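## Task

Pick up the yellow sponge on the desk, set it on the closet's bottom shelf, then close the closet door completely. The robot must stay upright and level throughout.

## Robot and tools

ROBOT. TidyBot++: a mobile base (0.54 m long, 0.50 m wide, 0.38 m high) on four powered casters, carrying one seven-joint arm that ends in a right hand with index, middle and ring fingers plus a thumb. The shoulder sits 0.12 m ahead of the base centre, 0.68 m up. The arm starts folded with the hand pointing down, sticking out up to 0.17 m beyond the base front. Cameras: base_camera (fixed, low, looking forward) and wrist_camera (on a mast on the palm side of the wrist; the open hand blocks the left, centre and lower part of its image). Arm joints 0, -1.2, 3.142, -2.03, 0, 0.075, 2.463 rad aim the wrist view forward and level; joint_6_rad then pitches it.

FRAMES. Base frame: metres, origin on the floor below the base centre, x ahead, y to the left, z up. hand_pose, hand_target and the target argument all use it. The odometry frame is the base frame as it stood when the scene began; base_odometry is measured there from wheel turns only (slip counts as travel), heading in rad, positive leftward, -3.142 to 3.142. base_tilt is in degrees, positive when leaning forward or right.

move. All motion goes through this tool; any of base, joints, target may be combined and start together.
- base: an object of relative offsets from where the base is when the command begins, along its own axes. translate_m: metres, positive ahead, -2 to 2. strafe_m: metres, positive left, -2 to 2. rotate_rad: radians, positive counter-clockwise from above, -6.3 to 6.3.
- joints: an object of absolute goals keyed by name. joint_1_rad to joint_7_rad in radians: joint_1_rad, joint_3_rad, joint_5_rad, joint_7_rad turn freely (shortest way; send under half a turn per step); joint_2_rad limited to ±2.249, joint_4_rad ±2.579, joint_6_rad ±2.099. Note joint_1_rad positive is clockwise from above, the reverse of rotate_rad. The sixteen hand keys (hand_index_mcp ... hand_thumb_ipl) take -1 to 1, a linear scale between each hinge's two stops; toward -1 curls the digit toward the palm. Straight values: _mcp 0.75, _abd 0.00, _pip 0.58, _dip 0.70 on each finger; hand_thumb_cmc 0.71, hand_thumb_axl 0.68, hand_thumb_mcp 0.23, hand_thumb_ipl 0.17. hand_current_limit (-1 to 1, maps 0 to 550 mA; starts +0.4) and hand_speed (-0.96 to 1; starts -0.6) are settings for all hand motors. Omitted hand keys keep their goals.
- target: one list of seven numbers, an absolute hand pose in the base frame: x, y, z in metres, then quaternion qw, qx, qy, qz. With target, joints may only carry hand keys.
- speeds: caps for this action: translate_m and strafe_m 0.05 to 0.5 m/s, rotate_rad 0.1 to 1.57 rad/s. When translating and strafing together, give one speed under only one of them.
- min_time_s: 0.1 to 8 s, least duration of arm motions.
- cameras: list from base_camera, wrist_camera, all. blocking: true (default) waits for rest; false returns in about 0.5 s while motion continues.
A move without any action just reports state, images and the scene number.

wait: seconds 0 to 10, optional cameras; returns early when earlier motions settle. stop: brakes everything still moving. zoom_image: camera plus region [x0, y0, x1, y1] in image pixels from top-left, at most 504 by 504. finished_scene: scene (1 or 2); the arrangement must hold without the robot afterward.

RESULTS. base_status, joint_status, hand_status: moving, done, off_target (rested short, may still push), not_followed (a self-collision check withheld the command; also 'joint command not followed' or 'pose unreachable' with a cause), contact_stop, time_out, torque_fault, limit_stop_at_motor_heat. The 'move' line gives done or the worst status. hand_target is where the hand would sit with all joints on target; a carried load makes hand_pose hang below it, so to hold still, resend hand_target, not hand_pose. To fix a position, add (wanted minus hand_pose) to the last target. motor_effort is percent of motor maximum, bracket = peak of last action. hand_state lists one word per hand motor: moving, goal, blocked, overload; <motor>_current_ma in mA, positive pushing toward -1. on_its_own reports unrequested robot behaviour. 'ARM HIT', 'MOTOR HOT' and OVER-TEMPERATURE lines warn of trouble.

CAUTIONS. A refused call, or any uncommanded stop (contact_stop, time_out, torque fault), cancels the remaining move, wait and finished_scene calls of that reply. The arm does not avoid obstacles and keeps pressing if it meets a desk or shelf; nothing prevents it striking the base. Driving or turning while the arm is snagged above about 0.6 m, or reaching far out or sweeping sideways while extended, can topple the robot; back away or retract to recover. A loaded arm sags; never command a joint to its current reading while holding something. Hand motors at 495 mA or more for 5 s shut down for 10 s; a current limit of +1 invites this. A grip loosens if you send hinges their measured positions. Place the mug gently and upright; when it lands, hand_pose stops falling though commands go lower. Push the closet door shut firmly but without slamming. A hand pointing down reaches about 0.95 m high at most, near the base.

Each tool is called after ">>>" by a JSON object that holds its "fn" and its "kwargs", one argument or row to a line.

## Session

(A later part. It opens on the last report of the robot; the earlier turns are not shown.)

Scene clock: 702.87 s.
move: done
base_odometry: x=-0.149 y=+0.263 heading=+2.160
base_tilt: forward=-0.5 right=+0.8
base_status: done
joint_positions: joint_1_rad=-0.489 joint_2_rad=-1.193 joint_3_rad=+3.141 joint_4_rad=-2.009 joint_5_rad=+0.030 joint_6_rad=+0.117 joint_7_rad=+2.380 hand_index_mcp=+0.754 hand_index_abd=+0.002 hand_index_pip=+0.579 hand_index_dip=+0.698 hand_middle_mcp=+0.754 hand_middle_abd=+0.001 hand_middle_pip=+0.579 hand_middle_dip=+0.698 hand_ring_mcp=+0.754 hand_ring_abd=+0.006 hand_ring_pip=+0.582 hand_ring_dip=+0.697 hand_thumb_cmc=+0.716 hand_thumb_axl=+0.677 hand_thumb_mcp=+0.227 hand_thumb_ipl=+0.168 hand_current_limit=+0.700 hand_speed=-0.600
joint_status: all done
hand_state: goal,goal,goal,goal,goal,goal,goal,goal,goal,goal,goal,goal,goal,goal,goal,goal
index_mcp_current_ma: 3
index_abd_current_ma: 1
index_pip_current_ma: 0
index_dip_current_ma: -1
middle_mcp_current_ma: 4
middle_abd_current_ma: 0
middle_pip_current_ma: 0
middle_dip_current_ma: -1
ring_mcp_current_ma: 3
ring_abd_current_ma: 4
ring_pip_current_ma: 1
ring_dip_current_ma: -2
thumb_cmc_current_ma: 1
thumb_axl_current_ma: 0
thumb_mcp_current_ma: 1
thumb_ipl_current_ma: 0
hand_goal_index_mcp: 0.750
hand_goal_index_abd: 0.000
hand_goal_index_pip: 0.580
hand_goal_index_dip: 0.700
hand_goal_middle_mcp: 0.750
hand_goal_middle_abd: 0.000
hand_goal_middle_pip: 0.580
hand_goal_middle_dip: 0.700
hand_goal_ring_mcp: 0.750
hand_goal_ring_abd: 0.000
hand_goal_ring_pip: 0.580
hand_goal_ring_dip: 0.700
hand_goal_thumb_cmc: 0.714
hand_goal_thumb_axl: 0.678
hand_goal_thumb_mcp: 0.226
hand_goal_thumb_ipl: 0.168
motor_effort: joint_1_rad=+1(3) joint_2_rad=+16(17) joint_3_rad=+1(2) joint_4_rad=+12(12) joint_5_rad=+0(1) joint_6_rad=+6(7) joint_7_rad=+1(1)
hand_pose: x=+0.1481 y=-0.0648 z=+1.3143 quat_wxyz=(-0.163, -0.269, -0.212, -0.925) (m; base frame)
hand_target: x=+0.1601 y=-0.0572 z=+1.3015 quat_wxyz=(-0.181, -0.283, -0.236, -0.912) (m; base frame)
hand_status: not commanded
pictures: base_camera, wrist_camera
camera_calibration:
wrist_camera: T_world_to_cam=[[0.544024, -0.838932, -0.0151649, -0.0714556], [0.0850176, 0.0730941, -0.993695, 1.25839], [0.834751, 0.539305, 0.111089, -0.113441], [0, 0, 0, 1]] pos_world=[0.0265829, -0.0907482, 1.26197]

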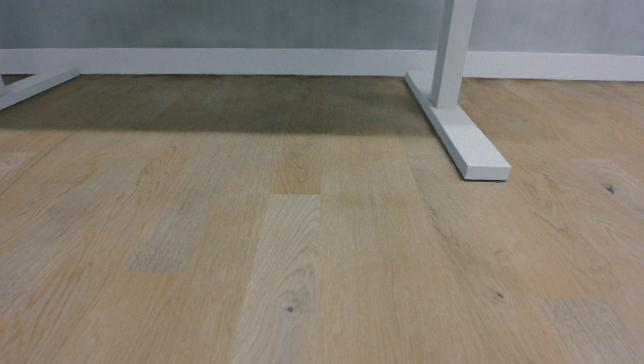

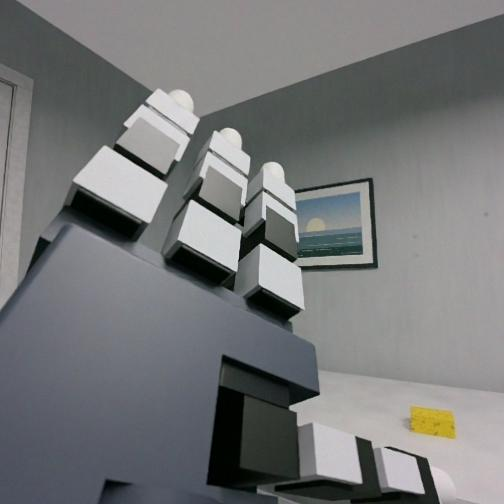

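>>> {"fn": "move", "kwargs": {
  "joints": {"joint_1_rad": 0, "joint_2_rad": 0.085, "joint_3_rad": 3.142, "joint_4_rad": -1.53, "joint_5_rad": -0.02, "joint_6_rad": 0.02, "joint_7_rad": 1.49},
  "min_time_s": 3,
  "cameras": ["wrist_camera", "base_camera"]
}}

Scene clock: 749.63 s.
move: done
base_odometry: x=-0.149 y=+0.263 heading=+2.160
base_tilt: forward=-0.4 right=+0.8
base_status: not commanded
joint_positions: joint_1_rad=-0.012 joint_2_rad=+0.084 joint_3_rad=+3.141 joint_4_rad=-1.558 joint_5_rad=+0.030 joint_6_rad=+0.065 joint_7_rad=+1.574 hand_index_mcp=+0.753 hand_index_abd=+0.002 hand_index_pip=+0.579 hand_index_dip=+0.698 hand_middle_mcp=+0.753 hand_middle_abd=+0.002 hand_middle_pip=+0.579 hand_middle_dip=+0.698 hand_ring_mcp=+0.753 hand_ring_abd=+0.006 hand_ring_pip=+0.582 hand_ring_dip=+0.697 hand_thumb_cmc=+0.716 hand_thumb_axl=+0.677 hand_thumb_mcp=+0.227 hand_thumb_ipl=+0.168 hand_current_limit=+0.700 hand_speed=-0.600
joint_status: all done
hand_state: goal,goal,goal,goal,goal,goal,goal,goal,goal,goal,goal,goal,goal,goal,goal,goal
index_mcp_current_ma: 2
index_abd_current_ma: 1
index_pip_current_ma: 0
index_dip_current_ma: -1
middle_mcp_current_ma: 2
middle_abd_current_ma: 1
middle_pip_current_ma: 0
middle_dip_current_ma: -1
ring_mcp_current_ma: 2
ring_abd_current_ma: 4
ring_pip_current_ma: 1
ring_dip_current_ma: -2
thumb_cmc_current_ma: 1
thumb_axl_current_ma: 0
thumb_mcp_current_ma: 1
thumb_ipl_current_ma: 0
hand_goal_index_mcp: 0.750
hand_goal_index_abd: 0.000
hand_goal_index_pip: 0.580
hand_goal_index_dip: 0.700
hand_goal_middle_mcp: 0.750
hand_goal_middle_abd: 0.000
hand_goal_middle_pip: 0.580
hand_goal_middle_dip: 0.700
hand_goal_ring_mcp: 0.750
hand_goal_ring_abd: 0.000
hand_goal_ring_pip: 0.580
hand_goal_ring_dip: 0.700
hand_goal_thumb_cmc: 0.714
hand_goal_thumb_axl: 0.678
hand_goal_thumb_mcp: 0.226
hand_goal_thumb_ipl: 0.168
motor_effort: joint_1_rad=+1(2) joint_2_rad=-21(23) joint_3_rad=-1(2) joint_4_rad=+17(18) joint_5_rad=+0(1) joint_6_rad=+9(11) joint_7_rad=+0(1)
hand_pose: x=+0.7705 y=-0.0756 z=+1.0568 quat_wxyz=(-0.006, -0.709, -0.017, -0.705) (m; base frame)
hand_target: x=+0.7693 y=-0.0813 z=+1.0487 quat_wxyz=(+0.035, -0.715, +0.036, -0.698) (m; base frame)
hand_status: not commanded
pictures: base_camera, wrist_camera
camera_calibration:
wrist_camera: T_world_to_cam=[[0.0442232, -0.634328, -0.771798, 0.77713], [-0.701084, 0.530664, -0.476316, 1.04395], [0.711706, 0.562159, -0.42125, 0.0604919], [0, 0, 0, 1]] pos_world=[0.654476, -0.0950365, 1.12252]

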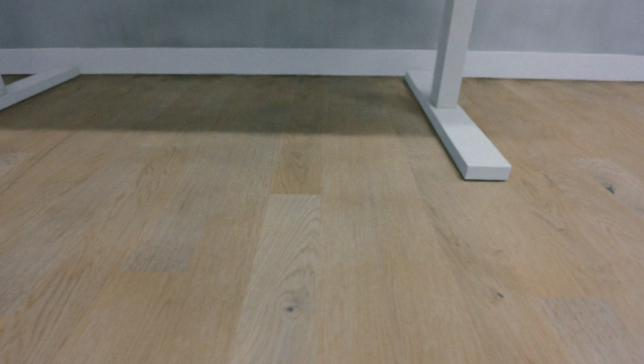

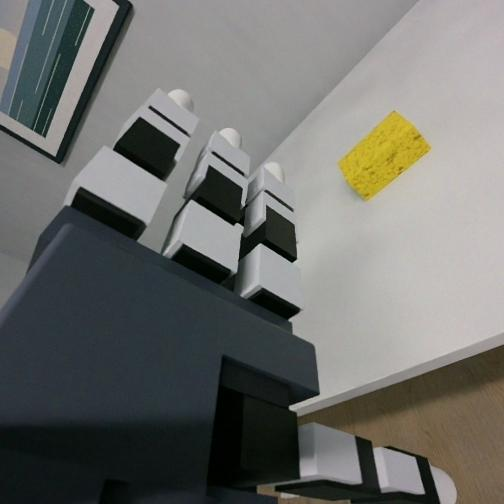

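>>> {"fn": "zoom_image", "kwargs": {
  "camera": "wrist_camera",
  "region": [324, 96, 444, 216]
}}

Scaled by 4.200 from the camera's 504x504 image, which has a finer 720x720 frame.

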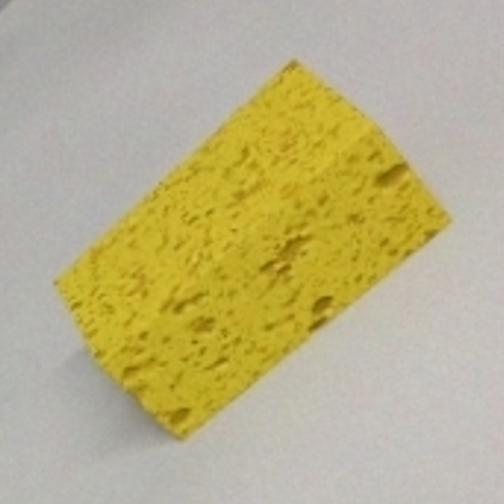

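>>> {"fn": "move", "kwargs": {
  "base": {"rotate_rad": 0.07}
}}

>>> {"fn": "move", "kwargs": {
  "base": {"translate_m": 0.18, "strafe_m": -0.125},
  "speeds": {"translate_m": 0.25},
  "cameras": ["wrist_camera", "base_camera"]
}}

>>> {"fn": "zoom_image", "kwargs": {
  "camera": "wrist_camera",
  "region": [334, 180, 494, 340]
}}

Scene clock: 822.93 s.
move: done
base_odometry: x=-0.150 y=+0.263 heading=+2.230
base_tilt: forward=-0.4 right=+0.8
base_status: done
joint_positions: joint_1_rad=-0.006 joint_2_rad=+0.084 joint_3_rad=+3.137 joint_4_rad=-1.558 joint_5_rad=+0.030 joint_6_rad=+0.065 joint_7_rad=+1.573 hand_index_mcp=+0.751 hand_index_abd=+0.002 hand_index_pip=+0.579 hand_index_dip=+0.698 hand_middle_mcp=+0.752 hand_middle_abd=+0.002 hand_middle_pip=+0.579 hand_middle_dip=+0.698 hand_ring_mcp=+0.751 hand_ring_abd=+0.006 hand_ring_pip=+0.582 hand_ring_dip=+0.697 hand_thumb_cmc=+0.715 hand_thumb_axl=+0.677 hand_thumb_mcp=+0.227 hand_thumb_ipl=+0.168 hand_current_limit=+0.700 hand_speed=-0.600
joint_status: not commanded
hand_state: goal,goal,goal,goal,goal,goal,goal,goal,goal,goal,goal,goal,goal,goal,goal,goal
index_mcp_current_ma: 1
index_abd_current_ma: 1
index_pip_current_ma: 0
index_dip_current_ma: -1
middle_mcp_current_ma: 1
middle_abd_current_ma: 1
middle_pip_current_ma: 0
middle_dip_current_ma: -1
ring_mcp_current_ma: 1
ring_abd_current_ma: 4
ring_pip_current_ma: 1
ring_dip_current_ma: -2
thumb_cmc_current_ma: 1
thumb_axl_current_ma: 0
thumb_mcp_current_ma: 1
thumb_ipl_current_ma: 0
hand_goal_index_mcp: 0.750
hand_goal_index_abd: 0.000
hand_goal_index_pip: 0.580
hand_goal_index_dip: 0.700
hand_goal_middle_mcp: 0.750
hand_goal_middle_abd: 0.000
hand_goal_middle_pip: 0.580
hand_goal_middle_dip: 0.700
hand_goal_ring_mcp: 0.750
hand_goal_ring_abd: 0.000
hand_goal_ring_pip: 0.580
hand_goal_ring_dip: 0.700
hand_goal_thumb_cmc: 0.714
hand_goal_thumb_axl: 0.678
hand_goal_thumb_mcp: 0.226
hand_goal_thumb_ipl: 0.168
motor_effort: joint_1_rad=+1(3) joint_2_rad=-21(22) joint_3_rad=-1(2) joint_4_rad=+17(17) joint_5_rad=+0(1) joint_6_rad=+10(10) joint_7_rad=+0(1)
hand_pose: x=+0.7704 y=-0.0767 z=+1.0568 quat_wxyz=(-0.006, -0.709, -0.016, -0.705) (m; base frame)
hand_target: x=+0.7693 y=-0.0813 z=+1.0487 quat_wxyz=(+0.035, -0.715, +0.036, -0.698) (m; base frame)
hand_status: not commanded
pictures: none

Scene clock: 824.70 s.
move: done
base_odometry: x=-0.161 y=+0.482 heading=+2.230
base_tilt: forward=-0.5 right=+0.8
base_status: done
joint_positions: joint_1_rad=-0.005 joint_2_rad=+0.086 joint_3_rad=+3.137 joint_4_rad=-1.556 joint_5_rad=+0.030 joint_6_rad=+0.064 joint_7_rad=+1.573 hand_index_mcp=+0.751 hand_index_abd=+0.002 hand_index_pip=+0.579 hand_index_dip=+0.698 hand_middle_mcp=+0.752 hand_middle_abd=+0.002 hand_middle_pip=+0.579 hand_middle_dip=+0.698 hand_ring_mcp=+0.751 hand_ring_abd=+0.006 hand_ring_pip=+0.582 hand_ring_dip=+0.697 hand_thumb_cmc=+0.715 hand_thumb_axl=+0.677 hand_thumb_mcp=+0.227 hand_thumb_ipl=+0.168 hand_current_limit=+0.700 hand_speed=-0.600
joint_status: not commanded
hand_state: goal,goal,goal,goal,goal,goal,goal,goal,goal,goal,goal,goal,goal,goal,goal,goal
index_mcp_current_ma: 1
index_abd_current_ma: 1
index_pip_current_ma: 0
index_dip_current_ma: -1
middle_mcp_current_ma: 1
middle_abd_current_ma: 1
middle_pip_current_ma: 0
middle_dip_current_ma: -1
ring_mcp_current_ma: 1
ring_abd_current_ma: 4
ring_pip_current_ma: 1
ring_dip_current_ma: -2
thumb_cmc_current_ma: 1
thumb_axl_current_ma: 0
thumb_mcp_current_ma: 1
thumb_ipl_current_ma: 0
hand_goal_index_mcp: 0.750
hand_goal_index_abd: 0.000
hand_goal_index_pip: 0.580
hand_goal_index_dip: 0.700
hand_goal_middle_mcp: 0.750
hand_goal_middle_abd: 0.000
hand_goal_middle_pip: 0.580
hand_goal_middle_dip: 0.700
hand_goal_ring_mcp: 0.750
hand_goal_ring_abd: 0.000
hand_goal_ring_pip: 0.580
hand_goal_ring_dip: 0.700
hand_goal_thumb_cmc: 0.714
hand_goal_thumb_axl: 0.678
hand_goal_thumb_mcp: 0.226
hand_goal_thumb_ipl: 0.168
motor_effort: joint_1_rad=+1(2) joint_2_rad=-21(23) joint_3_rad=+0(1) joint_4_rad=+17(18) joint_5_rad=+0(1) joint_6_rad=+9(10) joint_7_rad=+1(1)
hand_pose: x=+0.7708 y=-0.0777 z=+1.0567 quat_wxyz=(-0.007, -0.709, -0.015, -0.705) (m; base frame)
hand_target: x=+0.7693 y=-0.0813 z=+1.0487 quat_wxyz=(+0.035, -0.715, +0.036, -0.698) (m; base frame)
hand_status: not commanded
pictures: base_camera, wrist_camera
camera_calibration:
wrist_camera: T_world_to_cam=[[0.0418201, -0.633299, -0.772776, 0.778606], [-0.699612, 0.533624, -0.475172, 1.0431], [0.713298, 0.560515, -0.420747, 0.0596092], [0, 0, 0, 1]] pos_world=[0.654686, -0.096946, 1.12242]

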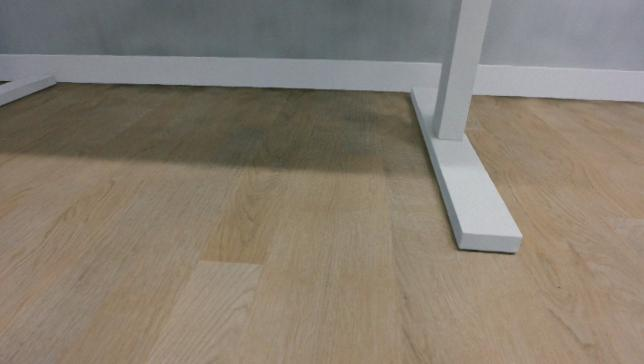

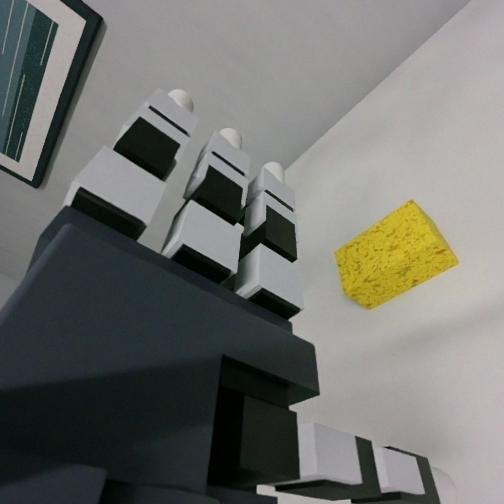

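Scaled by 3.150 from the camera's 504x504 image, which has a finer 720x720 frame.

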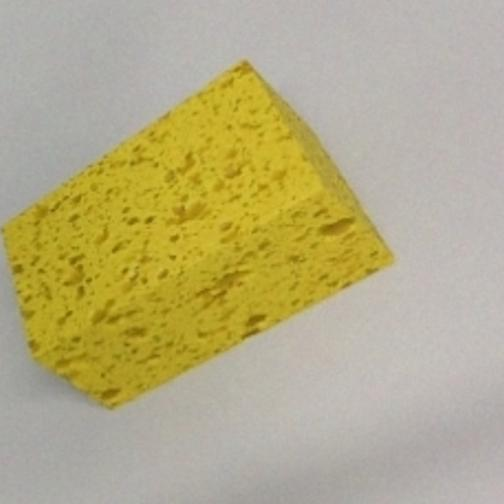

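>>> {"fn": "move", "kwargs": {
  "joints": {"joint_1_rad": 0, "joint_2_rad": 0.0995, "joint_3_rad": 3.142, "joint_4_rad": -1.56, "joint_5_rad": -0.02, "joint_6_rad": 0.08, "joint_7_rad": -0.04, "hand_thumb_cmc": -0.571, "hand_index_mcp": -0.205, "hand_middle_mcp": -0.205, "hand_ring_mcp": 0.75, "hand_index_pip": 0.58, "hand_middle_pip": 0.58, "hand_index_dip": 0.7, "hand_middle_dip": 0.7},
  "min_time_s": 2,
  "cameras": ["wrist_camera"]
}}

Scene clock: 879.97 s.
move: done
base_odometry: x=-0.161 y=+0.482 heading=+2.230
base_tilt: forward=-0.4 right=+0.8
base_status: not commanded
joint_positions: joint_1_rad=-0.005 joint_2_rad=+0.086 joint_3_rad=+3.137 joint_4_rad=-1.556 joint_5_rad=+0.030 joint_6_rad=+0.064 joint_7_rad=+0.043 hand_index_mcp=-0.206 hand_index_abd=+0.002 hand_index_pip=+0.579 hand_index_dip=+0.698 hand_middle_mcp=-0.206 hand_middle_abd=+0.002 hand_middle_pip=+0.579 hand_middle_dip=+0.698 hand_ring_mcp=+0.742 hand_ring_abd=+0.003 hand_ring_pip=+0.580 hand_ring_dip=+0.697 hand_thumb_cmc=-0.567 hand_thumb_axl=+0.677 hand_thumb_mcp=+0.227 hand_thumb_ipl=+0.168 hand_current_limit=+0.700 hand_speed=-0.600
joint_status: all done
hand_state: goal,goal,goal,goal,goal,goal,goal,goal,goal,goal,goal,goal,goal,goal,goal,goal
index_mcp_current_ma: -1
index_abd_current_ma: 1
index_pip_current_ma: 0
index_dip_current_ma: -1
middle_mcp_current_ma: -1
middle_abd_current_ma: 1
middle_pip_current_ma: 0
middle_dip_current_ma: -1
ring_mcp_current_ma: -8
ring_abd_current_ma: 2
ring_pip_current_ma: 0
ring_dip_current_ma: -2
thumb_cmc_current_ma: 2
thumb_axl_current_ma: 0
thumb_mcp_current_ma: 1
thumb_ipl_current_ma: 0
hand_goal_index_mcp: -0.204
hand_goal_index_abd: 0.000
hand_goal_index_pip: 0.580
hand_goal_index_dip: 0.700
hand_goal_middle_mcp: -0.204
hand_goal_middle_abd: 0.000
hand_goal_middle_pip: 0.580
hand_goal_middle_dip: 0.700
hand_goal_ring_mcp: 0.750
hand_goal_ring_abd: 0.000
hand_goal_ring_pip: 0.580
hand_goal_ring_dip: 0.700
hand_goal_thumb_cmc: -0.570
hand_goal_thumb_axl: 0.678
hand_goal_thumb_mcp: 0.226
hand_goal_thumb_ipl: 0.168
motor_effort: joint_1_rad=+1(2) joint_2_rad=-21(22) joint_3_rad=+0(2) joint_4_rad=+17(18) joint_5_rad=+0(2) joint_6_rad=+9(10) joint_7_rad=+0(2)
hand_pose: x=+0.7692 y=+0.0244 z=+0.9904 quat_wxyz=(+0.483, -0.522, +0.480, -0.513) (m; base frame)
hand_target: x=+0.7747 y=+0.0284 z=+0.9865 quat_wxyz=(+0.512, -0.486, +0.517, -0.483) (m; base frame)
hand_status: not commanded
pictures: wrist_camera
camera_calibration:
wrist_camera: T_world_to_cam=[[0.0268406, 0.745919, -0.665496, 0.663677], [-0.692376, 0.494065, 0.525847, -0.0400186], [0.721037, 0.446659, 0.529718, -0.96897], [0, 0, 0, 1]] pos_world=[0.653142, -0.042478, 0.975998]

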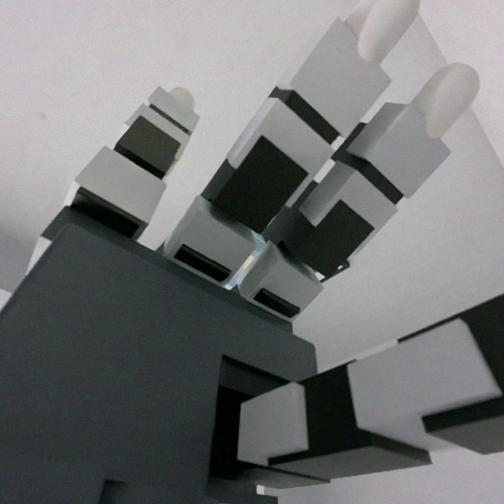

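>>> {"fn": "move", "kwargs": {
  "base": {"translate_m": 0.167, "strafe_m": -0.035},
  "speeds": {"translate_m": 0.2},
  "joints": {"joint_7_rad": -0.115},
  "cameras": ["wrist_camera", "base_camera"]
}}

Scene clock: 910.27 s.
move: done
base_odometry: x=-0.236 y=+0.635 heading=+2.230
base_tilt: forward=-0.4 right=+0.8
base_status: done
joint_positions: joint_1_rad=-0.005 joint_2_rad=+0.097 joint_3_rad=+3.137 joint_4_rad=-1.556 joint_5_rad=+0.030 joint_6_rad=+0.064 joint_7_rad=-0.046 hand_index_mcp=-0.207 hand_index_abd=+0.002 hand_index_pip=+0.579 hand_index_dip=+0.698 hand_middle_mcp=-0.207 hand_middle_abd=+0.002 hand_middle_pip=+0.579 hand_middle_dip=+0.698 hand_ring_mcp=+0.742 hand_ring_abd=+0.003 hand_ring_pip=+0.580 hand_ring_dip=+0.697 hand_thumb_cmc=-0.568 hand_thumb_axl=+0.677 hand_thumb_mcp=+0.227 hand_thumb_ipl=+0.168 hand_current_limit=+0.700 hand_speed=-0.600
joint_status: all done
hand_state: goal,goal,goal,goal,goal,goal,goal,goal,goal,goal,goal,goal,goal,goal,goal,goal
index_mcp_current_ma: -2
index_abd_current_ma: 1
index_pip_current_ma: 0
index_dip_current_ma: -1
middle_mcp_current_ma: -2
middle_abd_current_ma: 1
middle_pip_current_ma: 0
middle_dip_current_ma: -1
ring_mcp_current_ma: -9
ring_abd_current_ma: 1
ring_pip_current_ma: 0
ring_dip_current_ma: -2
thumb_cmc_current_ma: 1
thumb_axl_current_ma: 0
thumb_mcp_current_ma: 1
thumb_ipl_current_ma: 0
hand_goal_index_mcp: -0.204
hand_goal_index_abd: 0.000
hand_goal_index_pip: 0.580
hand_goal_index_dip: 0.700
hand_goal_middle_mcp: -0.204
hand_goal_middle_abd: 0.000
hand_goal_middle_pip: 0.580
hand_goal_middle_dip: 0.700
hand_goal_ring_mcp: 0.750
hand_goal_ring_abd: 0.000
hand_goal_ring_pip: 0.580
hand_goal_ring_dip: 0.700
hand_goal_thumb_cmc: -0.570
hand_goal_thumb_axl: 0.678
hand_goal_thumb_mcp: 0.226
hand_goal_thumb_ipl: 0.168
motor_effort: joint_1_rad=+0(4) joint_2_rad=-21(24) joint_3_rad=-1(2) joint_4_rad=+17(17) joint_5_rad=+0(1) joint_6_rad=+9(10) joint_7_rad=+0(1)
hand_pose: x=+0.7726 y=+0.0321 z=+0.9847 quat_wxyz=(+0.502, -0.503, +0.506, -0.488) (m; base frame)
hand_target: x=+0.7747 y=+0.0345 z=+0.9888 quat_wxyz=(+0.530, -0.467, +0.535, -0.464) (m; base frame)
hand_status: not commanded
pictures: base_camera, wrist_camera
camera_calibration:
wrist_camera: T_world_to_cam=[[0.0198411, 0.802454, -0.596383, 0.589688], [-0.684875, 0.44548, 0.576623, -0.0926511], [0.728391, 0.397007, 0.558419, -1.00418], [0, 0, 0, 1]] pos_world=[0.65628, -0.0332577, 0.965858]

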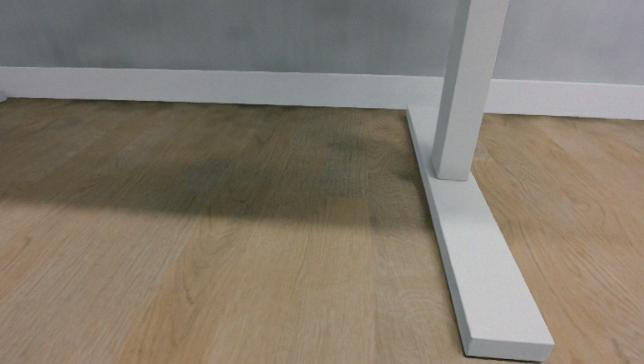

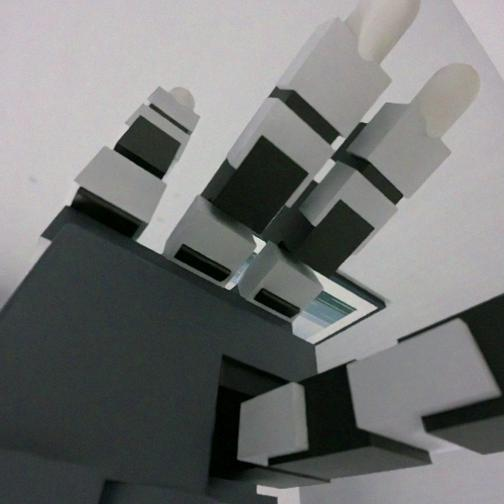

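>>> {"fn": "move", "kwargs": {
  "joints": {"joint_1_rad": 0, "joint_2_rad": 0.125, "joint_4_rad": -1.685, "joint_6_rad": 0.235},
  "min_time_s": 2
}}

Scene clock: 933.97 s.
move: done
base_odometry: x=-0.236 y=+0.635 heading=+2.230
base_tilt: forward=-0.4 right=+0.8
base_status: not commanded
joint_positions: joint_1_rad=-0.005 joint_2_rad=+0.109 joint_3_rad=+3.137 joint_4_rad=-1.657 joint_5_rad=+0.030 joint_6_rad=+0.187 joint_7_rad=-0.046 hand_index_mcp=-0.207 hand_index_abd=+0.002 hand_index_pip=+0.579 hand_index_dip=+0.698 hand_middle_mcp=-0.207 hand_middle_abd=+0.002 hand_middle_pip=+0.579 hand_middle_dip=+0.698 hand_ring_mcp=+0.742 hand_ring_abd=+0.003 hand_ring_pip=+0.580 hand_ring_dip=+0.697 hand_thumb_cmc=-0.568 hand_thumb_axl=+0.677 hand_thumb_mcp=+0.227 hand_thumb_ipl=+0.168 hand_current_limit=+0.700 hand_speed=-0.600
joint_status: all done
hand_state: goal,goal,goal,goal,goal,goal,goal,goal,goal,goal,goal,goal,goal,goal,goal,goal
index_mcp_current_ma: -2
index_abd_current_ma: 1
index_pip_current_ma: 0
index_dip_current_ma: -1
middle_mcp_current_ma: -2
middle_abd_current_ma: 1
middle_pip_current_ma: 0
middle_dip_current_ma: -1
ring_mcp_current_ma: -9
ring_abd_current_ma: 1
ring_pip_current_ma: 0
ring_dip_current_ma: -2
thumb_cmc_current_ma: 1
thumb_axl_current_ma: 0
thumb_mcp_current_ma: 1
thumb_ipl_current_ma: 0
hand_goal_index_mcp: -0.204
hand_goal_index_abd: 0.000
hand_goal_index_pip: 0.580
hand_goal_index_dip: 0.700
hand_goal_middle_mcp: -0.204
hand_goal_middle_abd: 0.000
hand_goal_middle_pip: 0.580
hand_goal_middle_dip: 0.700
hand_goal_ring_mcp: 0.750
hand_goal_ring_abd: 0.000
hand_goal_ring_pip: 0.580
hand_goal_ring_dip: 0.700
hand_goal_thumb_cmc: -0.570
hand_goal_thumb_axl: 0.678
hand_goal_thumb_mcp: 0.226
hand_goal_thumb_ipl: 0.168
motor_effort: joint_1_rad=+1(2) joint_2_rad=-21(23) joint_3_rad=+0(1) joint_4_rad=+17(18) joint_5_rad=+0(1) joint_6_rad=+9(10) joint_7_rad=+0(1)
hand_pose: x=+0.7733 y=+0.0332 z=+0.9518 quat_wxyz=(+0.506, -0.501, +0.503, -0.490) (m; base frame)
hand_target: x=+0.7782 y=+0.0336 z=+0.9423 quat_wxyz=(+0.530, -0.465, +0.535, -0.466) (m; base frame)
hand_status: not commanded
pictures: none

>>> {"fn": "move", "kwargs": {
  "joints": {"joint_1_rad": 0, "joint_2_rad": 0.145, "joint_4_rad": -1.76, "joint_6_rad": 0.33},
  "min_time_s": 2,
  "cameras": ["wrist_camera"]
}}

Scene clock: 941.23 s.
move: done
base_odometry: x=-0.236 y=+0.635 heading=+2.230
base_tilt: forward=-0.5 right=+0.8
base_status: not commanded
joint_positions: joint_1_rad=-0.005 joint_2_rad=+0.128 joint_3_rad=+3.137 joint_4_rad=-1.732 joint_5_rad=+0.030 joint_6_rad=+0.282 joint_7_rad=-0.046 hand_index_mcp=-0.207 hand_index_abd=+0.002 hand_index_pip=+0.579 hand_index_dip=+0.698 hand_middle_mcp=-0.207 hand_middle_abd=+0.002 hand_middle_pip=+0.579 hand_middle_dip=+0.698 hand_ring_mcp=+0.742 hand_ring_abd=+0.003 hand_ring_pip=+0.580 hand_ring_dip=+0.697 hand_thumb_cmc=-0.568 hand_thumb_axl=+0.677 hand_thumb_mcp=+0.227 hand_thumb_ipl=+0.168 hand_current_limit=+0.700 hand_speed=-0.600
joint_status: all done
hand_state: goal,goal,goal,goal,goal,goal,goal,goal,goal,goal,goal,goal,goal,goal,goal,goal
index_mcp_current_ma: -2
index_abd_current_ma: 1
index_pip_current_ma: 0
index_dip_current_ma: -1
middle_mcp_current_ma: -2
middle_abd_current_ma: 1
middle_pip_current_ma: 0
middle_dip_current_ma: -1
ring_mcp_current_ma: -9
ring_abd_current_ma: 1
ring_pip_current_ma: 0
ring_dip_current_ma: -2
thumb_cmc_current_ma: 1
thumb_axl_current_ma: 0
thumb_mcp_current_ma: 1
thumb_ipl_current_ma: 0
hand_goal_index_mcp: -0.204
hand_goal_index_abd: 0.000
hand_goal_index_pip: 0.580
hand_goal_index_dip: 0.700
hand_goal_middle_mcp: -0.204
hand_goal_middle_abd: 0.000
hand_goal_middle_pip: 0.580
hand_goal_middle_dip: 0.700
hand_goal_ring_mcp: 0.750
hand_goal_ring_abd: 0.000
hand_goal_ring_pip: 0.580
hand_goal_ring_dip: 0.700
hand_goal_thumb_cmc: -0.570
hand_goal_thumb_axl: 0.678
hand_goal_thumb_mcp: 0.226
hand_goal_thumb_ipl: 0.168
motor_effort: joint_1_rad=+0(2) joint_2_rad=-21(23) joint_3_rad=+0(1) joint_4_rad=+16(18) joint_5_rad=+0(1) joint_6_rad=+9(10) joint_7_rad=+0(1)
hand_pose: x=+0.7743 y=+0.0341 z=+0.9226 quat_wxyz=(+0.507, -0.502, +0.502, -0.489) (m; base frame)
hand_target: x=+0.7781 y=+0.0330 z=+0.9125 quat_wxyz=(+0.530, -0.465, +0.535, -0.466) (m; base frame)
hand_status: not commanded
pictures: wrist_camera
camera_calibration:
wrist_camera: T_world_to_cam=[[0.0212145, 0.803429, -0.595022, 0.548636], [-0.693854, 0.440323, 0.569809, -0.0431886], [0.719803, 0.40077, 0.566804, -0.972702], [0, 0, 0, 1]] pos_world=[0.658548, -0.0319427, 0.902391]

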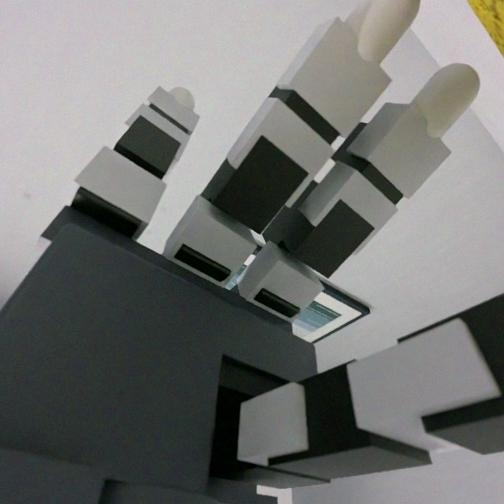

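>>> {"fn": "move", "kwargs": {
  "base": {"translate_m": -0.008},
  "speeds": {"translate_m": 0.05},
  "joints": {"joint_1_rad": 0, "joint_2_rad": 0.157, "joint_4_rad": -1.795, "joint_6_rad": 0.375},
  "min_time_s": 2,
  "cameras": ["wrist_camera"]
}}

Scene clock: 960.07 s.
move: done
base_odometry: x=-0.231 y=+0.629 heading=+2.230
base_tilt: forward=-0.4 right=+0.8
base_status: done
joint_positions: joint_1_rad=-0.004 joint_2_rad=+0.140 joint_3_rad=+3.137 joint_4_rad=-1.767 joint_5_rad=+0.030 joint_6_rad=+0.327 joint_7_rad=-0.046 hand_index_mcp=-0.207 hand_index_abd=+0.002 hand_index_pip=+0.579 hand_index_dip=+0.698 hand_middle_mcp=-0.207 hand_middle_abd=+0.002 hand_middle_pip=+0.579 hand_middle_dip=+0.698 hand_ring_mcp=+0.742 hand_ring_abd=+0.002 hand_ring_pip=+0.580 hand_ring_dip=+0.697 hand_thumb_cmc=-0.569 hand_thumb_axl=+0.677 hand_thumb_mcp=+0.227 hand_thumb_ipl=+0.168 hand_current_limit=+0.700 hand_speed=-0.600
joint_status: all done
hand_state: goal,goal,goal,goal,goal,goal,goal,goal,goal,goal,goal,goal,goal,goal,goal,goal
index_mcp_current_ma: -2
index_abd_current_ma: 1
index_pip_current_ma: 0
index_dip_current_ma: -1
middle_mcp_current_ma: -2
middle_abd_current_ma: 1
middle_pip_current_ma: 0
middle_dip_current_ma: -1
ring_mcp_current_ma: -9
ring_abd_current_ma: 1
ring_pip_current_ma: 0
ring_dip_current_ma: -2
thumb_cmc_current_ma: 0
thumb_axl_current_ma: 0
thumb_mcp_current_ma: 1
thumb_ipl_current_ma: 0
hand_goal_index_mcp: -0.204
hand_goal_index_abd: 0.000
hand_goal_index_pip: 0.580
hand_goal_index_dip: 0.700
hand_goal_middle_mcp: -0.204
hand_goal_middle_abd: 0.000
hand_goal_middle_pip: 0.580
hand_goal_middle_dip: 0.700
hand_goal_ring_mcp: 0.750
hand_goal_ring_abd: 0.000
hand_goal_ring_pip: 0.580
hand_goal_ring_dip: 0.700
hand_goal_thumb_cmc: -0.570
hand_goal_thumb_axl: 0.678
hand_goal_thumb_mcp: 0.226
hand_goal_thumb_ipl: 0.168
motor_effort: joint_1_rad=+1(3) joint_2_rad=-22(24) joint_3_rad=+0(3) joint_4_rad=+16(17) joint_5_rad=+0(1) joint_6_rad=+9(10) joint_7_rad=+0(1)
hand_pose: x=+0.7746 y=+0.0340 z=+0.9079 quat_wxyz=(+0.507, -0.502, +0.502, -0.489) (m; base frame)
hand_target: x=+0.7778 y=+0.0327 z=+0.8973 quat_wxyz=(+0.529, -0.465, +0.536, -0.466) (m; base frame)
hand_status: not commanded
pictures: wrist_camera
camera_calibration:
wrist_camera: T_world_to_cam=[[0.0202287, 0.803715, -0.59467, 0.540366], [-0.693496, 0.439722, 0.570708, -0.0356667], [0.720176, 0.400857, 0.566269, -0.964371], [0, 0, 0, 1]] pos_world=[0.658851, -0.0320427, 0.887788]

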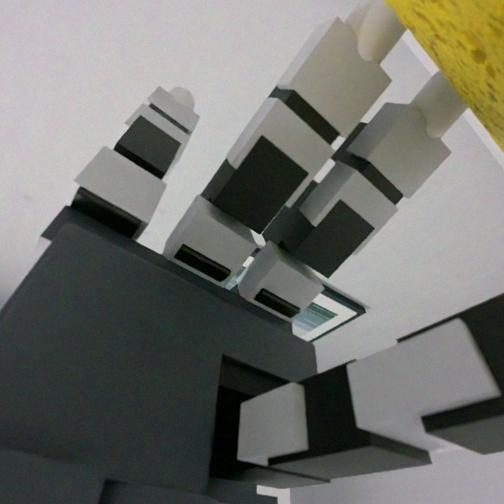

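>>> {"fn": "zoom_image", "kwargs": {
  "camera": "wrist_camera",
  "region": [344, 0, 504, 160]
}}

Scaled by 3.150 from the camera's 504x504 image, which has a finer 720x720 frame.

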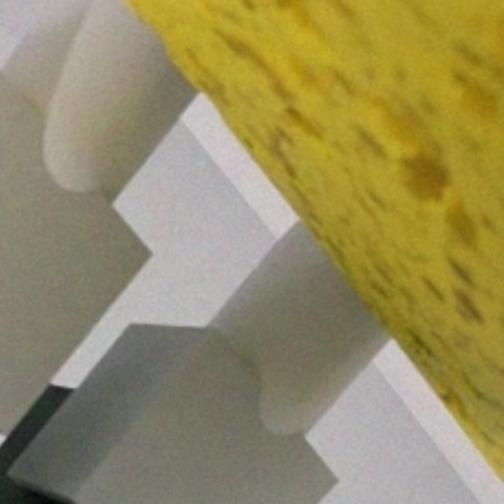

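>>> {"fn": "move", "kwargs": {
  "base": {"translate_m": 0.008},
  "speeds": {"translate_m": 0.05}
}}

>>> {"fn": "move", "kwargs": {
  "joints": {"joint_1_rad": 0, "joint_2_rad": 0.168, "joint_4_rad": -1.83, "joint_6_rad": 0.42},
  "min_time_s": 2,
  "cameras": ["wrist_camera"]
}}

>>> {"fn": "zoom_image", "kwargs": {
  "camera": "wrist_camera",
  "region": [304, 0, 504, 200]
}}

Scene clock: 993.80 s.
move: done
base_odometry: x=-0.236 y=+0.636 heading=+2.230
base_tilt: forward=-0.4 right=+0.8
base_status: done
joint_positions: joint_1_rad=-0.004 joint_2_rad=+0.148 joint_3_rad=+3.137 joint_4_rad=-1.770 joint_5_rad=+0.030 joint_6_rad=+0.329 joint_7_rad=-0.046 hand_index_mcp=-0.207 hand_index_abd=+0.002 hand_index_pip=+0.579 hand_index_dip=+0.698 hand_middle_mcp=-0.207 hand_middle_abd=+0.002 hand_middle_pip=+0.579 hand_middle_dip=+0.698 hand_ring_mcp=+0.742 hand_ring_abd=+0.002 hand_ring_pip=+0.580 hand_ring_dip=+0.697 hand_thumb_cmc=-0.569 hand_thumb_axl=+0.677 hand_thumb_mcp=+0.227 hand_thumb_ipl=+0.168 hand_current_limit=+0.700 hand_speed=-0.600
joint_status: not commanded
hand_state: goal,goal,goal,goal,goal,goal,goal,goal,goal,goal,goal,goal,goal,goal,goal,goal
index_mcp_current_ma: -2
index_abd_current_ma: 1
index_pip_current_ma: 0
index_dip_current_ma: -1
middle_mcp_current_ma: -2
middle_abd_current_ma: 1
middle_pip_current_ma: 0
middle_dip_current_ma: -1
ring_mcp_current_ma: -9
ring_abd_current_ma: 1
ring_pip_current_ma: 0
ring_dip_current_ma: -2
thumb_cmc_current_ma: 0
thumb_axl_current_ma: 0
thumb_mcp_current_ma: 1
thumb_ipl_current_ma: 0
hand_goal_index_mcp: -0.204
hand_goal_index_abd: 0.000
hand_goal_index_pip: 0.580
hand_goal_index_dip: 0.700
hand_goal_middle_mcp: -0.204
hand_goal_middle_abd: 0.000
hand_goal_middle_pip: 0.580
hand_goal_middle_dip: 0.700
hand_goal_ring_mcp: 0.750
hand_goal_ring_abd: 0.000
hand_goal_ring_pip: 0.580
hand_goal_ring_dip: 0.700
hand_goal_thumb_cmc: -0.570
hand_goal_thumb_axl: 0.678
hand_goal_thumb_mcp: 0.226
hand_goal_thumb_ipl: 0.168
motor_effort: joint_1_rad=+1(3) joint_2_rad=-22(24) joint_3_rad=-1(2) joint_4_rad=+16(16) joint_5_rad=+0(1) joint_6_rad=+9(10) joint_7_rad=+0(1)
hand_pose: x=+0.7760 y=+0.0339 z=+0.9013 quat_wxyz=(+0.505, -0.504, +0.505, -0.486) (m; base frame)
hand_target: x=+0.7778 y=+0.0327 z=+0.8973 quat_wxyz=(+0.529, -0.465, +0.536, -0.466) (m; base frame)
hand_status: not commanded
pictures: none

Scene clock: 996.10 s.
move: done
base_odometry: x=-0.236 y=+0.636 heading=+2.230
base_tilt: forward=-0.4 right=+0.8
base_status: not commanded
joint_positions: joint_1_rad=-0.004 joint_2_rad=+0.151 joint_3_rad=+3.137 joint_4_rad=-1.802 joint_5_rad=+0.030 joint_6_rad=+0.372 joint_7_rad=-0.046 hand_index_mcp=-0.207 hand_index_abd=+0.002 hand_index_pip=+0.579 hand_index_dip=+0.698 hand_middle_mcp=-0.207 hand_middle_abd=+0.002 hand_middle_pip=+0.579 hand_middle_dip=+0.698 hand_ring_mcp=+0.742 hand_ring_abd=+0.002 hand_ring_pip=+0.580 hand_ring_dip=+0.697 hand_thumb_cmc=-0.569 hand_thumb_axl=+0.677 hand_thumb_mcp=+0.227 hand_thumb_ipl=+0.168 hand_current_limit=+0.700 hand_speed=-0.600
joint_status: all done
hand_state: goal,goal,goal,goal,goal,goal,goal,goal,goal,goal,goal,goal,goal,goal,goal,goal
index_mcp_current_ma: -2
index_abd_current_ma: 1
index_pip_current_ma: 0
index_dip_current_ma: -1
middle_mcp_current_ma: -2
middle_abd_current_ma: 1
middle_pip_current_ma: 0
middle_dip_current_ma: -1
ring_mcp_current_ma: -9
ring_abd_current_ma: 1
ring_pip_current_ma: 0
ring_dip_current_ma: -2
thumb_cmc_current_ma: 0
thumb_axl_current_ma: 0
thumb_mcp_current_ma: 1
thumb_ipl_current_ma: 0
hand_goal_index_mcp: -0.204
hand_goal_index_abd: 0.000
hand_goal_index_pip: 0.580
hand_goal_index_dip: 0.700
hand_goal_middle_mcp: -0.204
hand_goal_middle_abd: 0.000
hand_goal_middle_pip: 0.580
hand_goal_middle_dip: 0.700
hand_goal_ring_mcp: 0.750
hand_goal_ring_abd: 0.000
hand_goal_ring_pip: 0.580
hand_goal_ring_dip: 0.700
hand_goal_thumb_cmc: -0.570
hand_goal_thumb_axl: 0.678
hand_goal_thumb_mcp: 0.226
hand_goal_thumb_ipl: 0.168
motor_effort: joint_1_rad=+1(2) joint_2_rad=-22(23) joint_3_rad=+0(1) joint_4_rad=+16(17) joint_5_rad=-1(1) joint_6_rad=+9(10) joint_7_rad=+0(1)
hand_pose: x=+0.7739 y=+0.0343 z=+0.8934 quat_wxyz=(+0.507, -0.502, +0.502, -0.488) (m; base frame)
hand_target: x=+0.7766 y=+0.0324 z=+0.8830 quat_wxyz=(+0.528, -0.465, +0.536, -0.466) (m; base frame)
hand_status: not commanded
pictures: wrist_camera
camera_calibration:
wrist_camera: T_world_to_cam=[[0.018808, 0.80407, -0.594237, 0.5323], [-0.693337, 0.43871, 0.571679, -0.0288908], [0.720368, 0.401254, 0.565743, -0.95548], [0, 0, 0, 1]] pos_world=[0.658255, -0.0319414, 0.873385]

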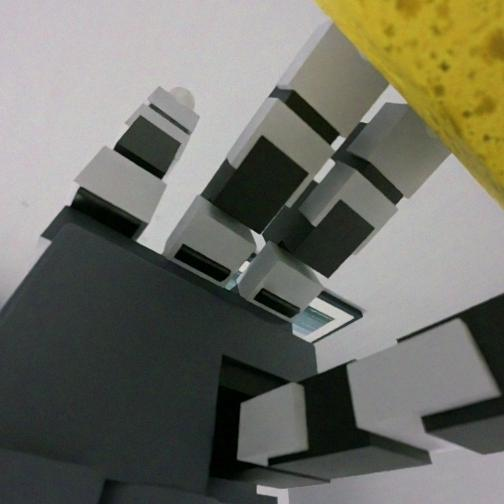

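Scaled by 2.520 from the camera's 504x504 image, which has a finer 720x720 frame.

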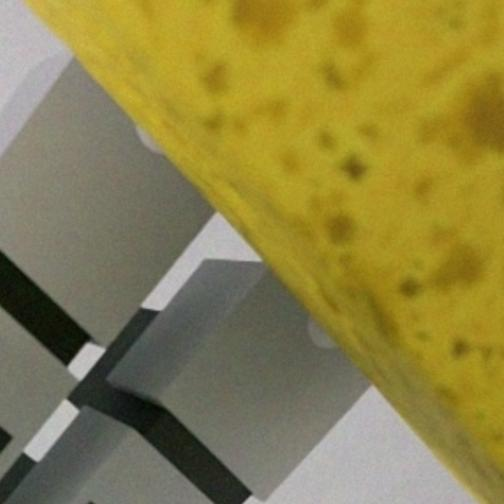

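>>> {"fn": "move", "kwargs": {
  "joints": {"hand_index_mcp": -0.42, "hand_middle_mcp": -0.42, "hand_current_limit": 0.3, "hand_speed": -0.8},
  "cameras": ["wrist_camera"]
}}

Scene clock: 1006.83 s.
move: off_target
base_odometry: x=-0.236 y=+0.636 heading=+2.230
base_tilt: forward=-0.5 right=+0.8
base_status: not commanded
joint_positions: joint_1_rad=-0.004 joint_2_rad=+0.151 joint_3_rad=+3.137 joint_4_rad=-1.802 joint_5_rad=+0.030 joint_6_rad=+0.374 joint_7_rad=-0.046 hand_index_mcp=-0.387 hand_index_abd=+0.001 hand_index_pip=+0.588 hand_index_dip=+0.701 hand_middle_mcp=-0.386 hand_middle_abd=+0.001 hand_middle_pip=+0.585 hand_middle_dip=+0.701 hand_ring_mcp=+0.742 hand_ring_abd=+0.002 hand_ring_pip=+0.580 hand_ring_dip=+0.697 hand_thumb_cmc=-0.567 hand_thumb_axl=+0.677 hand_thumb_mcp=+0.245 hand_thumb_ipl=+0.174 hand_current_limit=+0.300 hand_speed=-0.800
joint_status: hand_index_mcp off_target (ended at -0.387, target -0.420); hand_middle_mcp off_target (ended at -0.386, target -0.420); the others done
hand_state: blocked,goal,goal,goal,blocked,goal,goal,goal,goal,goal,goal,goal,goal,goal,goal,goal
index_mcp_current_ma: 65
index_abd_current_ma: 0
index_pip_current_ma: 7
index_dip_current_ma: 0
middle_mcp_current_ma: 65
middle_abd_current_ma: 0
middle_pip_current_ma: 4
middle_dip_current_ma: 0
ring_mcp_current_ma: -9
ring_abd_current_ma: 1
ring_pip_current_ma: 0
ring_dip_current_ma: -2
thumb_cmc_current_ma: 2
thumb_axl_current_ma: 0
thumb_mcp_current_ma: 38
thumb_ipl_current_ma: 8
hand_goal_index_mcp: -0.420
hand_goal_index_abd: 0.000
hand_goal_index_pip: 0.580
hand_goal_index_dip: 0.700
hand_goal_middle_mcp: -0.420
hand_goal_middle_abd: 0.000
hand_goal_middle_pip: 0.580
hand_goal_middle_dip: 0.700
hand_goal_ring_mcp: 0.750
hand_goal_ring_abd: 0.000
hand_goal_ring_pip: 0.580
hand_goal_ring_dip: 0.700
hand_goal_thumb_cmc: -0.570
hand_goal_thumb_axl: 0.678
hand_goal_thumb_mcp: 0.226
hand_goal_thumb_ipl: 0.168
motor_effort: joint_1_rad=+0(1) joint_2_rad=-22(22) joint_3_rad=+0(1) joint_4_rad=+16(16) joint_5_rad=+0(1) joint_6_rad=+9(9) joint_7_rad=+0(1)
hand_pose: x=+0.7741 y=+0.0343 z=+0.8940 quat_wxyz=(+0.508, -0.502, +0.502, -0.488) (m; base frame)
hand_target: x=+0.7766 y=+0.0324 z=+0.8830 quat_wxyz=(+0.528, -0.465, +0.536, -0.466) (m; base frame)
hand_status: not commanded
pictures: wrist_camera
camera_calibration:
wrist_camera: T_world_to_cam=[[0.020012, 0.804032, -0.594249, 0.531695], [-0.694622, 0.438675, 0.570144, -0.0267456], [0.719096, 0.401369, 0.567277, -0.956293], [0, 0, 0, 1]] pos_world=[0.658448, -0.0319409, 0.873691]

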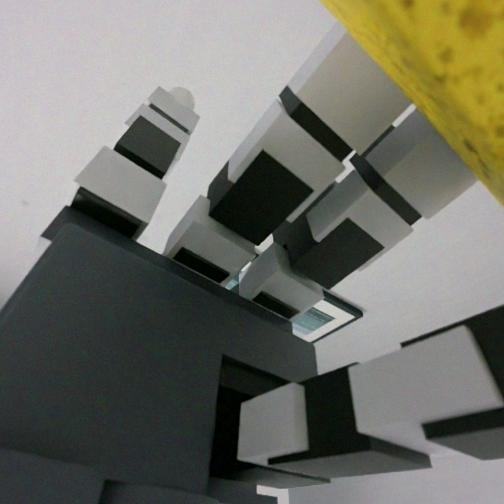

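>>> {"fn": "move", "kwargs": {
  "joints": {"hand_index_mcp": -0.55, "hand_middle_mcp": -0.55, "hand_thumb_mcp": 0.10, "hand_current_limit": 0.3},
  "cameras": ["wrist_camera"]
}}

Scene clock: 1053.20 s.
move: off_target
base_odometry: x=-0.236 y=+0.636 heading=+2.230
base_tilt: forward=-0.4 right=+0.8
base_status: not commanded
joint_positions: joint_1_rad=-0.004 joint_2_rad=+0.151 joint_3_rad=+3.137 joint_4_rad=-1.802 joint_5_rad=+0.030 joint_6_rad=+0.375 joint_7_rad=-0.046 hand_index_mcp=-0.417 hand_index_abd=-0.002 hand_index_pip=+0.611 hand_index_dip=+0.708 hand_middle_mcp=-0.417 hand_middle_abd=-0.003 hand_middle_pip=+0.601 hand_middle_dip=+0.707 hand_ring_mcp=+0.742 hand_ring_abd=+0.002 hand_ring_pip=+0.580 hand_ring_dip=+0.697 hand_thumb_cmc=-0.562 hand_thumb_axl=+0.677 hand_thumb_mcp=+0.245 hand_thumb_ipl=+0.189 hand_current_limit=+0.300 hand_speed=-0.800
joint_status: hand_index_mcp off_target (ended at -0.417, target -0.550); hand_middle_mcp off_target (ended at -0.417, target -0.550); hand_thumb_mcp off_target (ended at +0.245, target +0.100); the others done
hand_state: blocked,goal,blocked,goal,blocked,goal,blocked,goal,goal,goal,goal,goal,goal,goal,blocked,blocked
index_mcp_current_ma: 358
index_abd_current_ma: -1
index_pip_current_ma: 52
index_dip_current_ma: 8
middle_mcp_current_ma: 358
middle_abd_current_ma: -1
middle_pip_current_ma: 31
middle_dip_current_ma: 7
ring_mcp_current_ma: -9
ring_abd_current_ma: 1
ring_pip_current_ma: 0
ring_dip_current_ma: -2
thumb_cmc_current_ma: 8
thumb_axl_current_ma: 0
thumb_mcp_current_ma: 358
thumb_ipl_current_ma: 45
hand_goal_index_mcp: -0.550
hand_goal_index_abd: 0.000
hand_goal_index_pip: 0.580
hand_goal_index_dip: 0.700
hand_goal_middle_mcp: -0.550
hand_goal_middle_abd: 0.000
hand_goal_middle_pip: 0.580
hand_goal_middle_dip: 0.700
hand_goal_ring_mcp: 0.750
hand_goal_ring_abd: 0.000
hand_goal_ring_pip: 0.580
hand_goal_ring_dip: 0.700
hand_goal_thumb_cmc: -0.570
hand_goal_thumb_axl: 0.678
hand_goal_thumb_mcp: 0.100
hand_goal_thumb_ipl: 0.168
motor_effort: joint_1_rad=+1(1) joint_2_rad=-21(22) joint_3_rad=-1(1) joint_4_rad=+16(16) joint_5_rad=+0(1) joint_6_rad=+9(9) joint_7_rad=+1(1)
hand_pose: x=+0.7742 y=+0.0343 z=+0.8942 quat_wxyz=(+0.508, -0.502, +0.502, -0.489) (m; base frame)
hand_target: x=+0.7766 y=+0.0324 z=+0.8830 quat_wxyz=(+0.528, -0.465, +0.536, -0.466) (m; base frame)
hand_status: not commanded
pictures: wrist_camera
camera_calibration:
wrist_camera: T_world_to_cam=[[0.0204603, 0.804065, -0.59419, 0.531467], [-0.695114, 0.438609, 0.569595, -0.025992], [0.718608, 0.401376, 0.567891, -0.956692], [0, 0, 0, 1]] pos_world=[0.658545, -0.0319409, 0.873894]

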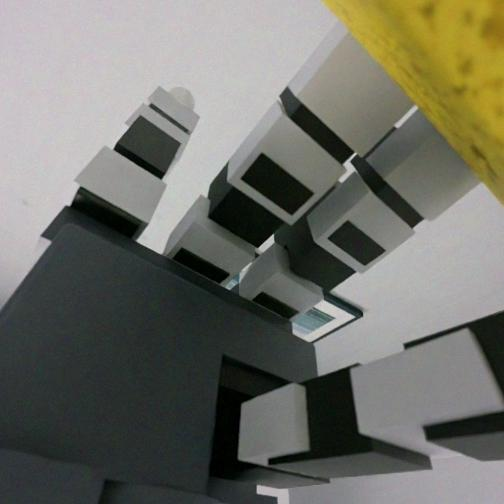

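>>> {"fn": "move", "kwargs": {
  "joints": {"joint_2_rad": 0.157, "joint_4_rad": -1.795, "joint_6_rad": 0.375},
  "min_time_s": 1.5
}}

>>> {"fn": "move", "kwargs": {
  "joints": {"joint_2_rad": 0.145, "joint_4_rad": -1.76, "joint_6_rad": 0.33},
  "min_time_s": 1.5,
  "cameras": ["wrist_camera"]
}}

>>> {"fn": "move", "kwargs": {
  "joints": {"joint_2_rad": 0.125, "joint_4_rad": -1.685, "joint_6_rad": 0.235},
  "min_time_s": 1.5,
  "cameras": ["wrist_camera"]
}}

Scene clock: 1069.30 s.
move: done
base_odometry: x=-0.236 y=+0.636 heading=+2.230
base_tilt: forward=-0.4 right=+0.9
base_status: not commanded
joint_positions: joint_1_rad=-0.004 joint_2_rad=+0.151 joint_3_rad=+3.137 joint_4_rad=-1.802 joint_5_rad=+0.030 joint_6_rad=+0.375 joint_7_rad=-0.046 hand_index_mcp=-0.417 hand_index_abd=-0.002 hand_index_pip=+0.611 hand_index_dip=+0.708 hand_middle_mcp=-0.417 hand_middle_abd=-0.003 hand_middle_pip=+0.601 hand_middle_dip=+0.707 hand_ring_mcp=+0.742 hand_ring_abd=+0.002 hand_ring_pip=+0.580 hand_ring_dip=+0.697 hand_thumb_cmc=-0.562 hand_thumb_axl=+0.677 hand_thumb_mcp=+0.245 hand_thumb_ipl=+0.189 hand_current_limit=+0.300 hand_speed=-0.800
joint_status: all done
hand_state: blocked,goal,blocked,goal,blocked,goal,blocked,goal,goal,goal,goal,goal,goal,goal,blocked,blocked
index_mcp_current_ma: 357
index_abd_current_ma: -1
index_pip_current_ma: 52
index_dip_current_ma: 8
middle_mcp_current_ma: 358
middle_abd_current_ma: -1
middle_pip_current_ma: 31
middle_dip_current_ma: 7
ring_mcp_current_ma: -9
ring_abd_current_ma: 1
ring_pip_current_ma: 0
ring_dip_current_ma: -2
thumb_cmc_current_ma: 8
thumb_axl_current_ma: 0
thumb_mcp_current_ma: 358
thumb_ipl_current_ma: 45
hand_goal_index_mcp: -0.550
hand_goal_index_abd: 0.000
hand_goal_index_pip: 0.580
hand_goal_index_dip: 0.700
hand_goal_middle_mcp: -0.550
hand_goal_middle_abd: 0.000
hand_goal_middle_pip: 0.580
hand_goal_middle_dip: 0.700
hand_goal_ring_mcp: 0.750
hand_goal_ring_abd: 0.000
hand_goal_ring_pip: 0.580
hand_goal_ring_dip: 0.700
hand_goal_thumb_cmc: -0.570
hand_goal_thumb_axl: 0.678
hand_goal_thumb_mcp: 0.100
hand_goal_thumb_ipl: 0.168
motor_effort: joint_1_rad=+0(1) joint_2_rad=-21(22) joint_3_rad=+0(1) joint_4_rad=+15(17) joint_5_rad=+0(1) joint_6_rad=+8(10) joint_7_rad=+0(1)
hand_pose: x=+0.7742 y=+0.0343 z=+0.8942 quat_wxyz=(+0.508, -0.502, +0.502, -0.489) (m; base frame)
hand_target: x=+0.7778 y=+0.0327 z=+0.8973 quat_wxyz=(+0.529, -0.465, +0.536, -0.466) (m; base frame)
hand_status: not commanded
pictures: none

Scene clock: 1071.07 s.
move: done
base_odometry: x=-0.236 y=+0.636 heading=+2.230
base_tilt: forward=-0.4 right=+0.8
base_status: not commanded
joint_positions: joint_1_rad=-0.004 joint_2_rad=+0.151 joint_3_rad=+3.137 joint_4_rad=-1.789 joint_5_rad=+0.030 joint_6_rad=+0.375 joint_7_rad=-0.046 hand_index_mcp=-0.417 hand_index_abd=-0.003 hand_index_pip=+0.611 hand_index_dip=+0.708 hand_middle_mcp=-0.419 hand_middle_abd=-0.003 hand_middle_pip=+0.601 hand_middle_dip=+0.708 hand_ring_mcp=+0.742 hand_ring_abd=+0.002 hand_ring_pip=+0.580 hand_ring_dip=+0.697 hand_thumb_cmc=-0.561 hand_thumb_axl=+0.677 hand_thumb_mcp=+0.245 hand_thumb_ipl=+0.190 hand_current_limit=+0.300 hand_speed=-0.800
joint_status: all done
hand_state: blocked,goal,blocked,goal,blocked,goal,blocked,goal,goal,goal,goal,goal,goal,goal,blocked,blocked
index_mcp_current_ma: 357
index_abd_current_ma: -1
index_pip_current_ma: 52
index_dip_current_ma: 8
middle_mcp_current_ma: 357
middle_abd_current_ma: -1
middle_pip_current_ma: 31
middle_dip_current_ma: 7
ring_mcp_current_ma: -9
ring_abd_current_ma: 1
ring_pip_current_ma: 0
ring_dip_current_ma: -2
thumb_cmc_current_ma: 9
thumb_axl_current_ma: 0
thumb_mcp_current_ma: 357
thumb_ipl_current_ma: 49
hand_goal_index_mcp: -0.550
hand_goal_index_abd: 0.000
hand_goal_index_pip: 0.580
hand_goal_index_dip: 0.700
hand_goal_middle_mcp: -0.550
hand_goal_middle_abd: 0.000
hand_goal_middle_pip: 0.580
hand_goal_middle_dip: 0.700
hand_goal_ring_mcp: 0.750
hand_goal_ring_abd: 0.000
hand_goal_ring_pip: 0.580
hand_goal_ring_dip: 0.700
hand_goal_thumb_cmc: -0.570
hand_goal_thumb_axl: 0.678
hand_goal_thumb_mcp: 0.100
hand_goal_thumb_ipl: 0.168
motor_effort: joint_1_rad=+1(1) joint_2_rad=-22(23) joint_3_rad=+0(1) joint_4_rad=+16(17) joint_5_rad=+0(1) joint_6_rad=+9(10) joint_7_rad=+0(1)
hand_pose: x=+0.7767 y=+0.0343 z=+0.9018 quat_wxyz=(+0.511, -0.498, +0.499, -0.492) (m; base frame)
hand_target: x=+0.7781 y=+0.0330 z=+0.9125 quat_wxyz=(+0.530, -0.465, +0.535, -0.466) (m; base frame)
hand_status: not commanded
pictures: wrist_camera
camera_calibration:
wrist_camera: T_world_to_cam=[[0.0279134, 0.804136, -0.59379, 0.529696], [-0.702133, 0.438582, 0.560941, -0.0152854], [0.711499, 0.401262, 0.576853, -0.965462], [0, 0, 0, 1]] pos_world=[0.661406, -0.0318415, 0.880031]

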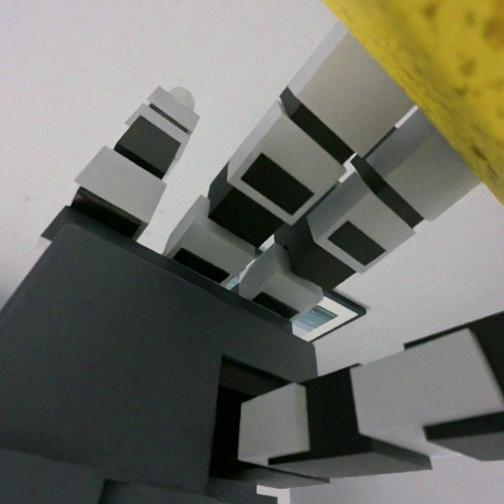

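Scene clock: 1072.83 s.
move: done
base_odometry: x=-0.236 y=+0.636 heading=+2.230
base_tilt: forward=-0.4 right=+0.8
base_status: not commanded
joint_positions: joint_1_rad=-0.004 joint_2_rad=+0.150 joint_3_rad=+3.137 joint_4_rad=-1.714 joint_5_rad=+0.030 joint_6_rad=+0.284 joint_7_rad=-0.046 hand_index_mcp=-0.417 hand_index_abd=-0.003 hand_index_pip=+0.611 hand_index_dip=+0.708 hand_middle_mcp=-0.419 hand_middle_abd=-0.003 hand_middle_pip=+0.601 hand_middle_dip=+0.708 hand_ring_mcp=+0.742 hand_ring_abd=+0.002 hand_ring_pip=+0.580 hand_ring_dip=+0.697 hand_thumb_cmc=-0.561 hand_thumb_axl=+0.677 hand_thumb_mcp=+0.245 hand_thumb_ipl=+0.190 hand_current_limit=+0.300 hand_speed=-0.800
joint_status: all done
hand_state: blocked,goal,blocked,goal,blocked,goal,blocked,goal,goal,goal,goal,goal,goal,goal,blocked,blocked
index_mcp_current_ma: 358
index_abd_current_ma: -1
index_pip_current_ma: 53
index_dip_current_ma: 8
middle_mcp_current_ma: 358
middle_abd_current_ma: -1
middle_pip_current_ma: 31
middle_dip_current_ma: 7
ring_mcp_current_ma: -9
ring_abd_current_ma: 1
ring_pip_current_ma: 0
ring_dip_current_ma: -2
thumb_cmc_current_ma: 9
thumb_axl_current_ma: 0
thumb_mcp_current_ma: 358
thumb_ipl_current_ma: 49
hand_goal_index_mcp: -0.550
hand_goal_index_abd: 0.000
hand_goal_index_pip: 0.580
hand_goal_index_dip: 0.700
hand_goal_middle_mcp: -0.550
hand_goal_middle_abd: 0.000
hand_goal_middle_pip: 0.580
hand_goal_middle_dip: 0.700
hand_goal_ring_mcp: 0.750
hand_goal_ring_abd: 0.000
hand_goal_ring_pip: 0.580
hand_goal_ring_dip: 0.700
hand_goal_thumb_cmc: -0.570
hand_goal_thumb_axl: 0.678
hand_goal_thumb_mcp: 0.100
hand_goal_thumb_ipl: 0.168
motor_effort: joint_1_rad=+1(1) joint_2_rad=-22(23) joint_3_rad=-1(1) joint_4_rad=+16(18) joint_5_rad=+0(1) joint_6_rad=+9(10) joint_7_rad=+0(1)
hand_pose: x=+0.7831 y=+0.0335 z=+0.9194 quat_wxyz=(+0.506, -0.502, +0.503, -0.489) (m; base frame)
hand_target: x=+0.7781 y=+0.0336 z=+0.9423 quat_wxyz=(+0.530, -0.465, +0.535, -0.466) (m; base frame)
hand_status: not commanded
pictures: wrist_camera
camera_calibration:
wrist_camera: T_world_to_cam=[[0.0205641, 0.803473, -0.594987, 0.547529], [-0.692082, 0.44092, 0.5715, -0.0379534], [0.721526, 0.400027, 0.565136, -0.976793], [0, 0, 0, 1]] pos_world=[0.667255, -0.032446, 0.899484]

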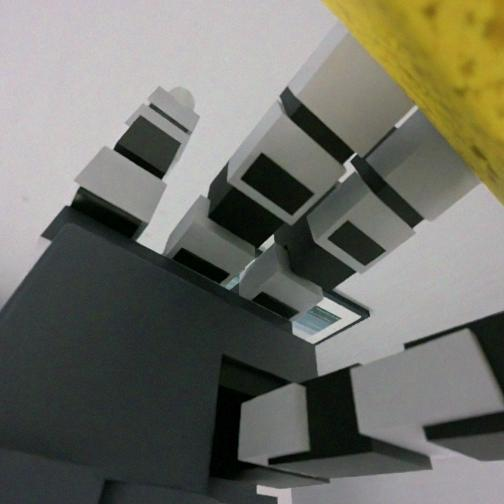

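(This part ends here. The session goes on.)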